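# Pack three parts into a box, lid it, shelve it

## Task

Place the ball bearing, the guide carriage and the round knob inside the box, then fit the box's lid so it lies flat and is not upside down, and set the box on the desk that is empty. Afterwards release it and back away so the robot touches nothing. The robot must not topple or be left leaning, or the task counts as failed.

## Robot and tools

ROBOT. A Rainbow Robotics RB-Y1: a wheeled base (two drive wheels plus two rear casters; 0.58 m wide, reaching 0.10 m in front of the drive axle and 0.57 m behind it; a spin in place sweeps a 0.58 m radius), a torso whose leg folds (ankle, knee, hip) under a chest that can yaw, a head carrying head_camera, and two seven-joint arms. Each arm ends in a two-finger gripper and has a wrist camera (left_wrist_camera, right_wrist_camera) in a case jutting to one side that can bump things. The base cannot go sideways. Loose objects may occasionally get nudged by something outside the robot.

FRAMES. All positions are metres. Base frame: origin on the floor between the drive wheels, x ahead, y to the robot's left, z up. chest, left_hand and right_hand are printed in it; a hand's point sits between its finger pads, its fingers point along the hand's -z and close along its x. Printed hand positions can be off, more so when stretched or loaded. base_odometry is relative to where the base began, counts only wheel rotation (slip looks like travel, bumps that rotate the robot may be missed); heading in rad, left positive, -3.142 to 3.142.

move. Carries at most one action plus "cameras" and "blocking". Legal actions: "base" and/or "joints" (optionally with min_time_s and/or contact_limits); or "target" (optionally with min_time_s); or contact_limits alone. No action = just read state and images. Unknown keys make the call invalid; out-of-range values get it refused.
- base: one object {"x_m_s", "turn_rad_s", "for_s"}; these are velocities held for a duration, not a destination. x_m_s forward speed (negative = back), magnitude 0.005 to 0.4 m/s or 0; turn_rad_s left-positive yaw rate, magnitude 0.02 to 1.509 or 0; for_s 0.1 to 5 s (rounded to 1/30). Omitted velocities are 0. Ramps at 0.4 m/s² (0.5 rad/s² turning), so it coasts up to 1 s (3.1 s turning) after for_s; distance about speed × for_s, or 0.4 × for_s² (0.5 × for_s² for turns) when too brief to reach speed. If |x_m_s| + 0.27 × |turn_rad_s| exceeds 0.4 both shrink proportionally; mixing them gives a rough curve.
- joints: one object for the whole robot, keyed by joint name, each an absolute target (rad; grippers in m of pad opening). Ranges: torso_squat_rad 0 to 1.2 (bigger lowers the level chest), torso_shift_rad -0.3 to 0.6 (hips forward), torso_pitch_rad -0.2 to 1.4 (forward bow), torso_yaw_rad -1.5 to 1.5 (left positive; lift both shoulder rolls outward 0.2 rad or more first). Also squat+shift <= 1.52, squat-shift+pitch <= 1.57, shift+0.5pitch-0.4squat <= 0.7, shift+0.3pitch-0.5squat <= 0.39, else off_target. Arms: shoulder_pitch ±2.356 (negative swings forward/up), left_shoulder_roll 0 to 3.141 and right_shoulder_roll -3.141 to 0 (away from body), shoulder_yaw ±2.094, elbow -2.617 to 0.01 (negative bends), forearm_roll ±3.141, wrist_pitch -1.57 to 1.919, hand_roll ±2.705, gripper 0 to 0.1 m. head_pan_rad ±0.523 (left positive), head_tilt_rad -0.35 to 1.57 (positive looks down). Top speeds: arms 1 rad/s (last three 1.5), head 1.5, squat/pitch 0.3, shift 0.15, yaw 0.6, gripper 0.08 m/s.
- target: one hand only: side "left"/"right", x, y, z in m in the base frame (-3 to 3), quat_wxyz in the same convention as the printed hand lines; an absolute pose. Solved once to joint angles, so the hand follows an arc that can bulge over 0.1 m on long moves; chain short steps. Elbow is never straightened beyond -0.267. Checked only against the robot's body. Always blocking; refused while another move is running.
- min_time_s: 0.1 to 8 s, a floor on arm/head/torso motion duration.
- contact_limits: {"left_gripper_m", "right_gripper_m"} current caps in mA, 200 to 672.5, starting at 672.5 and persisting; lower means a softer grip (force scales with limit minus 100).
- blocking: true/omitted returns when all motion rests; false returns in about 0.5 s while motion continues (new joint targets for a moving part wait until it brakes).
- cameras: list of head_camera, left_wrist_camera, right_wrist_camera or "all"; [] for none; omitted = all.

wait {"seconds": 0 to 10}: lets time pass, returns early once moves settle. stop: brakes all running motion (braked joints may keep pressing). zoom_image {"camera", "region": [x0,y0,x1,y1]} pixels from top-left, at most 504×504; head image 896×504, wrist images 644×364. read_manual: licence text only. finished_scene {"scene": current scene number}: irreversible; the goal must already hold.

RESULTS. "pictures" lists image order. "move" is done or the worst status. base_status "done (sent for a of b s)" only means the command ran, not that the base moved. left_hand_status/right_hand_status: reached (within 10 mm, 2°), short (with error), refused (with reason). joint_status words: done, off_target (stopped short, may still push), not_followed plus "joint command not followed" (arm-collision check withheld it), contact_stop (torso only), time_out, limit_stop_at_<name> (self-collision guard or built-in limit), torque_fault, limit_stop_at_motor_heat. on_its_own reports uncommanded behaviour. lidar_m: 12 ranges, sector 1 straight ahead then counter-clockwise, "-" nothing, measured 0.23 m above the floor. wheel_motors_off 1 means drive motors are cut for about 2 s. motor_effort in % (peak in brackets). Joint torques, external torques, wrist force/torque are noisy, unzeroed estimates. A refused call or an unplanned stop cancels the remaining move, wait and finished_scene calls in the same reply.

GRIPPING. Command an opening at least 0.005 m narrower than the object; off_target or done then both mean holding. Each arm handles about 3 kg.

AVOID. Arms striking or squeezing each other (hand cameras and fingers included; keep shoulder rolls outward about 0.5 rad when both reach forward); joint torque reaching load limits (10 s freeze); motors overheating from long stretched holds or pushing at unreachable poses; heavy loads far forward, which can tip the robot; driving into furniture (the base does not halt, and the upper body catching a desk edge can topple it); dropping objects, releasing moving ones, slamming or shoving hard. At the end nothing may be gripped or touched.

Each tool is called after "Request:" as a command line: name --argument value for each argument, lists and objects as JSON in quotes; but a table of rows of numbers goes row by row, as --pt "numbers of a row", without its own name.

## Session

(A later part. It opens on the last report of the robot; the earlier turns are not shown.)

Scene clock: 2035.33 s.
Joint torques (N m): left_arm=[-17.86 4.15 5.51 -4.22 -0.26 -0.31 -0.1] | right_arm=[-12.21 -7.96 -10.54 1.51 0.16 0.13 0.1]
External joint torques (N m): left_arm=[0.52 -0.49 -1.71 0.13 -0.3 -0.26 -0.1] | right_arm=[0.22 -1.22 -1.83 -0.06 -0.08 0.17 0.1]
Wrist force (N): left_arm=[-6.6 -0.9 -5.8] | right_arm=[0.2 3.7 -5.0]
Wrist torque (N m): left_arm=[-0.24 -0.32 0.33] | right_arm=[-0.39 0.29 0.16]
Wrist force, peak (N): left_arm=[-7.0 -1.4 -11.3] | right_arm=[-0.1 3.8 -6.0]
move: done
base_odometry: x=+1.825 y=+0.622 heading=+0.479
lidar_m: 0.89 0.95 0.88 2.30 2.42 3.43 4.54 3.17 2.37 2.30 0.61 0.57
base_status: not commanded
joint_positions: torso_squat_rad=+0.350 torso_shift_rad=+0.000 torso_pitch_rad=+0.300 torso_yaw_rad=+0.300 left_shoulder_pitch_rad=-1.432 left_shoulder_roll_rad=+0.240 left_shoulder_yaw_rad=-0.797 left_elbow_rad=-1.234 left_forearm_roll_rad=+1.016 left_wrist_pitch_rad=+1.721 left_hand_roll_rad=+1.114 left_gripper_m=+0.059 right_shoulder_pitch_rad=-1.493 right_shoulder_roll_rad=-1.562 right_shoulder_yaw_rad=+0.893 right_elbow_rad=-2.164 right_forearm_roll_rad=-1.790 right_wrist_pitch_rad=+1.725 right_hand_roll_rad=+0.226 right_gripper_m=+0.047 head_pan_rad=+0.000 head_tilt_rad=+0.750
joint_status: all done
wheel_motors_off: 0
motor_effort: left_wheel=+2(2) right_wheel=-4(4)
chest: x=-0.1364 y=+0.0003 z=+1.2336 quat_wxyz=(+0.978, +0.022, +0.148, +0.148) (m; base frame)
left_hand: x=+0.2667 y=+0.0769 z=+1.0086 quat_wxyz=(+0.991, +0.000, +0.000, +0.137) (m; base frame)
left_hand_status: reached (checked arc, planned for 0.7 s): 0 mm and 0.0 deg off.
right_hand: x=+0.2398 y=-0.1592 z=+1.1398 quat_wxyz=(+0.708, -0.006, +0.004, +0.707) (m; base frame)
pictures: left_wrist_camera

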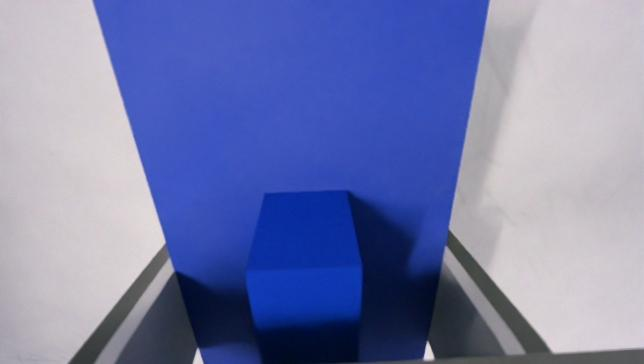

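Request:
move --joints '{"left_gripper_m": 0.085}' --cameras '["left_wrist_camera"]'

Request:
move --target '{"side": "left", "x": 0.2667, "y": 0.0769, "z": 1.03, "quat_wxyz": [0.99056, 0, 0, 0.13707]}' --min_time_s 1.2 --cameras '[]'

Request:
move --target '{"side": "left", "x": 0.2667, "y": 0.0769, "z": 1.088, "quat_wxyz": [0.99056, 0, 0, 0.13707]}' --min_time_s 1.5 --cameras '["head_camera", "left_wrist_camera"]'

Request:
zoom_image --camera "head_camera" --region '[400, 140, 700, 310]'

Scene clock: 2049.80 s.
Joint torques (N m): left_arm=[-17.95 4.13 5.46 -3.93 -0.05 -0.18 -0.06] | right_arm=[-12.26 -7.94 -10.41 1.44 0.05 0.12 0.16]
External joint torques (N m): left_arm=[0.44 -0.51 -1.75 0.42 -0.09 -0.14 -0.06] | right_arm=[0.16 -1.21 -1.71 -0.13 -0.19 0.16 0.16]
Wrist force (N): left_arm=[-6.3 -1.0 -6.5] | right_arm=[-0.3 4.1 -4.5]
Wrist torque (N m): left_arm=[-0.29 -0.23 0.31] | right_arm=[-0.41 0.25 0.13]
Wrist force, peak (N): left_arm=[-7.0 -1.7 -7.4] | right_arm=[0.2 4.6 -5.4]
move: done
base_odometry: x=+1.825 y=+0.622 heading=+0.479
lidar_m: 0.89 0.94 0.89 2.30 2.43 3.44 4.51 3.19 2.38 2.29 0.61 0.60
base_status: not commanded
joint_positions: torso_squat_rad=+0.350 torso_shift_rad=+0.000 torso_pitch_rad=+0.300 torso_yaw_rad=+0.300 left_shoulder_pitch_rad=-1.432 left_shoulder_roll_rad=+0.240 left_shoulder_yaw_rad=-0.797 left_elbow_rad=-1.234 left_forearm_roll_rad=+1.015 left_wrist_pitch_rad=+1.721 left_hand_roll_rad=+1.114 left_gripper_m=+0.085 right_shoulder_pitch_rad=-1.493 right_shoulder_roll_rad=-1.562 right_shoulder_yaw_rad=+0.893 right_elbow_rad=-2.164 right_forearm_roll_rad=-1.790 right_wrist_pitch_rad=+1.725 right_hand_roll_rad=+0.226 right_gripper_m=+0.047 head_pan_rad=+0.000 head_tilt_rad=+0.750
joint_status: all done
wheel_motors_off: 0
motor_effort: left_wheel=+2(3) right_wheel=-2(3)
chest: x=-0.1364 y=+0.0003 z=+1.2336 quat_wxyz=(+0.978, +0.022, +0.148, +0.148) (m; base frame)
left_hand: x=+0.2667 y=+0.0769 z=+1.0086 quat_wxyz=(+0.991, +0.000, +0.000, +0.137) (m; base frame)
right_hand: x=+0.2398 y=-0.1592 z=+1.1398 quat_wxyz=(+0.708, -0.006, +0.004, +0.707) (m; base frame)
pictures: left_wrist_camera

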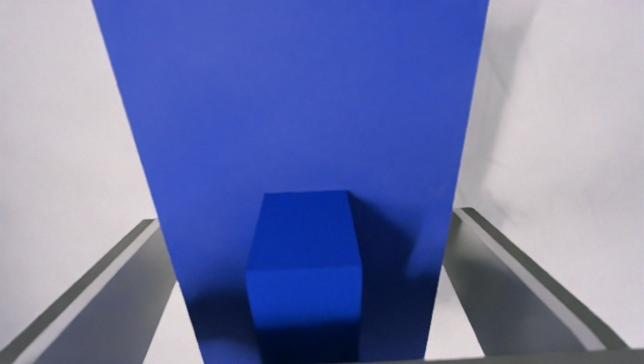

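Scene clock: 2051.33 s.
Joint torques (N m): left_arm=[-20.5 6.75 9.08 -5.02 0.23 0.53 0.41] | right_arm=[-12.17 -8.46 -10.39 1.37 0.26 0.11 0.13]
External joint torques (N m): left_arm=[-2.02 1.79 1.73 -0.83 0.19 0.58 0.41] | right_arm=[0.25 -1.72 -1.68 -0.2 0.02 0.15 0.13]
Wrist force (N): left_arm=[-6.3 -0.7 -6.9] | right_arm=[0.3 3.9 -4.8]
Wrist torque (N m): left_arm=[-0.37 -0.22 0.33] | right_arm=[-0.43 0.34 0.15]
Wrist force, peak (N): left_arm=[-6.6 -1.5 -7.7] | right_arm=[0.3 4.5 -5.0]
move: done
base_odometry: x=+1.825 y=+0.622 heading=+0.479
lidar_m: 0.88 0.93 0.90 2.30 2.43 3.43 4.53 3.17 2.38 2.30 0.62 0.61
base_status: not commanded
joint_positions: torso_squat_rad=+0.350 torso_shift_rad=+0.000 torso_pitch_rad=+0.300 torso_yaw_rad=+0.300 left_shoulder_pitch_rad=-1.461 left_shoulder_roll_rad=+0.254 left_shoulder_yaw_rad=-0.772 left_elbow_rad=-1.261 left_forearm_roll_rad=+1.041 left_wrist_pitch_rad=+1.768 left_hand_roll_rad=+1.130 left_gripper_m=+0.085 right_shoulder_pitch_rad=-1.493 right_shoulder_roll_rad=-1.562 right_shoulder_yaw_rad=+0.893 right_elbow_rad=-2.164 right_forearm_roll_rad=-1.790 right_wrist_pitch_rad=+1.725 right_hand_roll_rad=+0.226 right_gripper_m=+0.047 head_pan_rad=+0.000 head_tilt_rad=+0.750
joint_status: all done
wheel_motors_off: 0
motor_effort: left_wheel=+1(2) right_wheel=-2(3)
chest: x=-0.1364 y=+0.0003 z=+1.2336 quat_wxyz=(+0.978, +0.022, +0.148, +0.148) (m; base frame)
left_hand: x=+0.2665 y=+0.0769 z=+1.0296 quat_wxyz=(+0.991, +0.000, +0.000, +0.137) (m; base frame)
left_hand_status: reached (checked arc, planned for 1.2 s): 0 mm and 0.0 deg off.
right_hand: x=+0.2398 y=-0.1592 z=+1.1398 quat_wxyz=(+0.708, -0.006, +0.004, +0.707) (m; base frame)
pictures: none
No camera images: "cameras" was empty.

Scene clock: 2053.17 s.
Joint torques (N m): left_arm=[-20.72 7.71 9.58 -4.44 0.13 0.43 0.32] | right_arm=[-12.2 -8.14 -10.22 1.49 0.26 0.06 0.14]
External joint torques (N m): left_arm=[-1.98 1.84 2.06 -0.72 0.1 0.47 0.32] | right_arm=[0.23 -1.41 -1.51 -0.08 0.02 0.1 0.14]
Wrist force (N): left_arm=[-7.1 -1.7 -7.4] | right_arm=[0.6 3.7 -4.4]
Wrist torque (N m): left_arm=[-0.24 -0.32 0.32] | right_arm=[-0.35 0.34 0.13]
Wrist force, peak (N): left_arm=[-7.1 -1.7 -7.4] | right_arm=[0.4 4.4 -5.2]
move: done
base_odometry: x=+1.825 y=+0.622 heading=+0.479
lidar_m: 0.88 0.94 0.89 2.32 2.43 3.44 4.54 3.19 2.39 2.30 0.61 0.60
base_status: not commanded
joint_positions: torso_squat_rad=+0.350 torso_shift_rad=+0.000 torso_pitch_rad=+0.300 torso_yaw_rad=+0.300 left_shoulder_pitch_rad=-1.553 left_shoulder_roll_rad=+0.285 left_shoulder_yaw_rad=-0.701 left_elbow_rad=-1.298 left_forearm_roll_rad=+1.113 left_wrist_pitch_rad=+1.883 left_hand_roll_rad=+1.164 left_gripper_m=+0.085 right_shoulder_pitch_rad=-1.493 right_shoulder_roll_rad=-1.562 right_shoulder_yaw_rad=+0.893 right_elbow_rad=-2.164 right_forearm_roll_rad=-1.790 right_wrist_pitch_rad=+1.725 right_hand_roll_rad=+0.226 right_gripper_m=+0.047 head_pan_rad=+0.000 head_tilt_rad=+0.750
joint_status: all done
wheel_motors_off: 0
motor_effort: left_wheel=+1(2) right_wheel=-1(4)
chest: x=-0.1364 y=+0.0003 z=+1.2336 quat_wxyz=(+0.978, +0.022, +0.148, +0.148) (m; base frame)
left_hand: x=+0.2666 y=+0.0769 z=+1.0875 quat_wxyz=(+0.991, +0.000, +0.000, +0.137) (m; base frame)
left_hand_status: reached (checked arc, planned for 1.5 s): 0 mm and 0.1 deg off.
right_hand: x=+0.2398 y=-0.1592 z=+1.1398 quat_wxyz=(+0.708, -0.006, +0.004, +0.707) (m; base frame)
pictures: head_camera, left_wrist_camera

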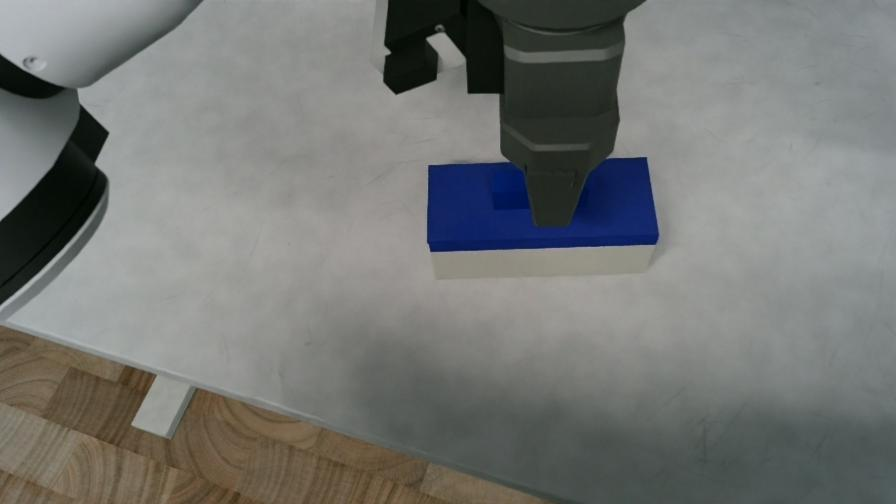

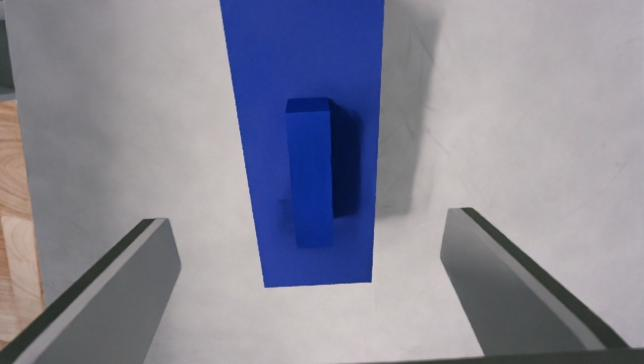

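Scaled by 1.680 from the camera's 896x504 image, which has a finer 1280x720 frame.

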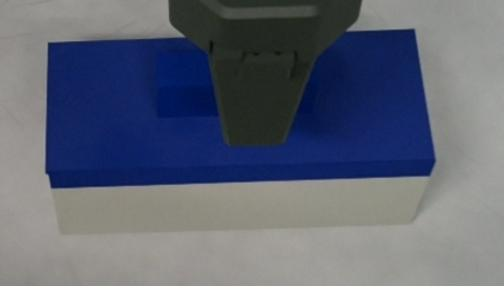

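Request:
move --base '{"x_m_s": -0.2, "for_s": 2.5}' --joints '{"head_tilt_rad": 0.25, "head_pan_rad": -0.15}' --cameras '["head_camera"]'

Request:
zoom_image --camera "head_camera" --region '[300, 150, 700, 400]'

Scene clock: 2075.77 s.
Joint torques (N m): left_arm=[-20.32 6.89 9.08 -4.09 0.14 0.49 0.46] | right_arm=[-12.11 -8.28 -10.33 1.51 0.12 0.12 0.13]
External joint torques (N m): left_arm=[-1.58 1.01 1.57 -0.37 0.1 0.53 0.46] | right_arm=[0.32 -1.55 -1.63 -0.06 -0.12 0.16 0.13]
Wrist force (N): left_arm=[-6.6 -1.3 -7.2] | right_arm=[0.0 3.0 -5.8]
Wrist torque (N m): left_arm=[-0.27 -0.27 0.33] | right_arm=[-0.30 0.26 0.13]
Wrist force, peak (N): left_arm=[-7.5 -0.7 -7.5] | right_arm=[0.4 4.1 -5.7]
move: done
base_odometry: x=+1.381 y=+0.391 heading=+0.480
lidar_m: 1.38 1.23 2.04 2.32 2.45 3.46 4.02 3.14 2.35 2.28 1.93 1.02
base_status: done (sent for 2.5 of 2.5 s)
joint_positions: torso_squat_rad=+0.350 torso_shift_rad=+0.000 torso_pitch_rad=+0.300 torso_yaw_rad=+0.300 left_shoulder_pitch_rad=-1.554 left_shoulder_roll_rad=+0.285 left_shoulder_yaw_rad=-0.701 left_elbow_rad=-1.298 left_forearm_roll_rad=+1.113 left_wrist_pitch_rad=+1.883 left_hand_roll_rad=+1.164 left_gripper_m=+0.085 right_shoulder_pitch_rad=-1.493 right_shoulder_roll_rad=-1.562 right_shoulder_yaw_rad=+0.893 right_elbow_rad=-2.164 right_forearm_roll_rad=-1.790 right_wrist_pitch_rad=+1.725 right_hand_roll_rad=+0.226 right_gripper_m=+0.047 head_pan_rad=-0.150 head_tilt_rad=+0.250
joint_status: all done
wheel_motors_off: 0
motor_effort: left_wheel=+3(19) right_wheel=-4(25)
chest: x=-0.1366 y=+0.0003 z=+1.2337 quat_wxyz=(+0.978, +0.022, +0.148, +0.148) (m; base frame)
left_hand: x=+0.2665 y=+0.0769 z=+1.0878 quat_wxyz=(+0.991, +0.000, +0.000, +0.137) (m; base frame)
right_hand: x=+0.2396 y=-0.1592 z=+1.1400 quat_wxyz=(+0.708, -0.006, +0.003, +0.707) (m; base frame)
pictures: head_camera

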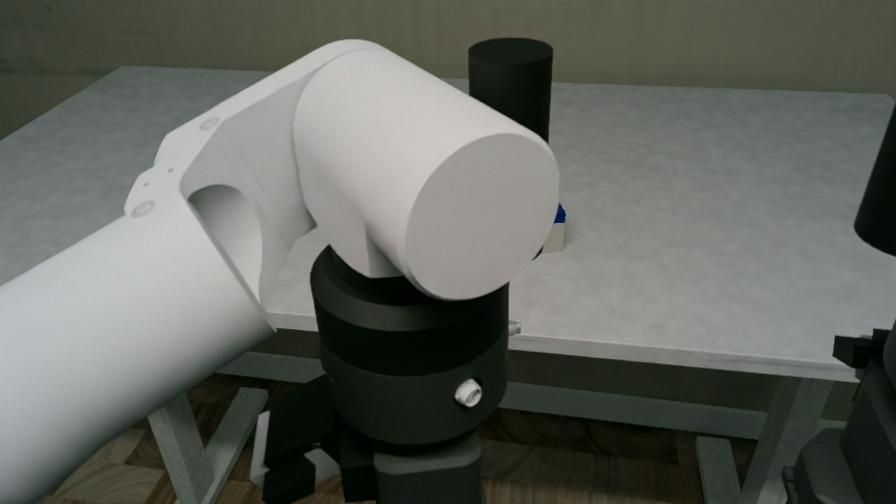

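Scaled by 1.260 from the camera's 896x504 image, which has a finer 1280x720 frame.

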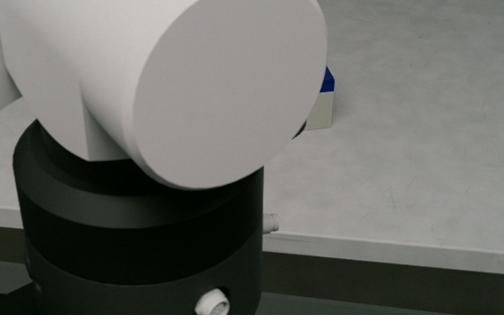

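Request:
finished_scene --scene 2

The scene is finished: the task was done.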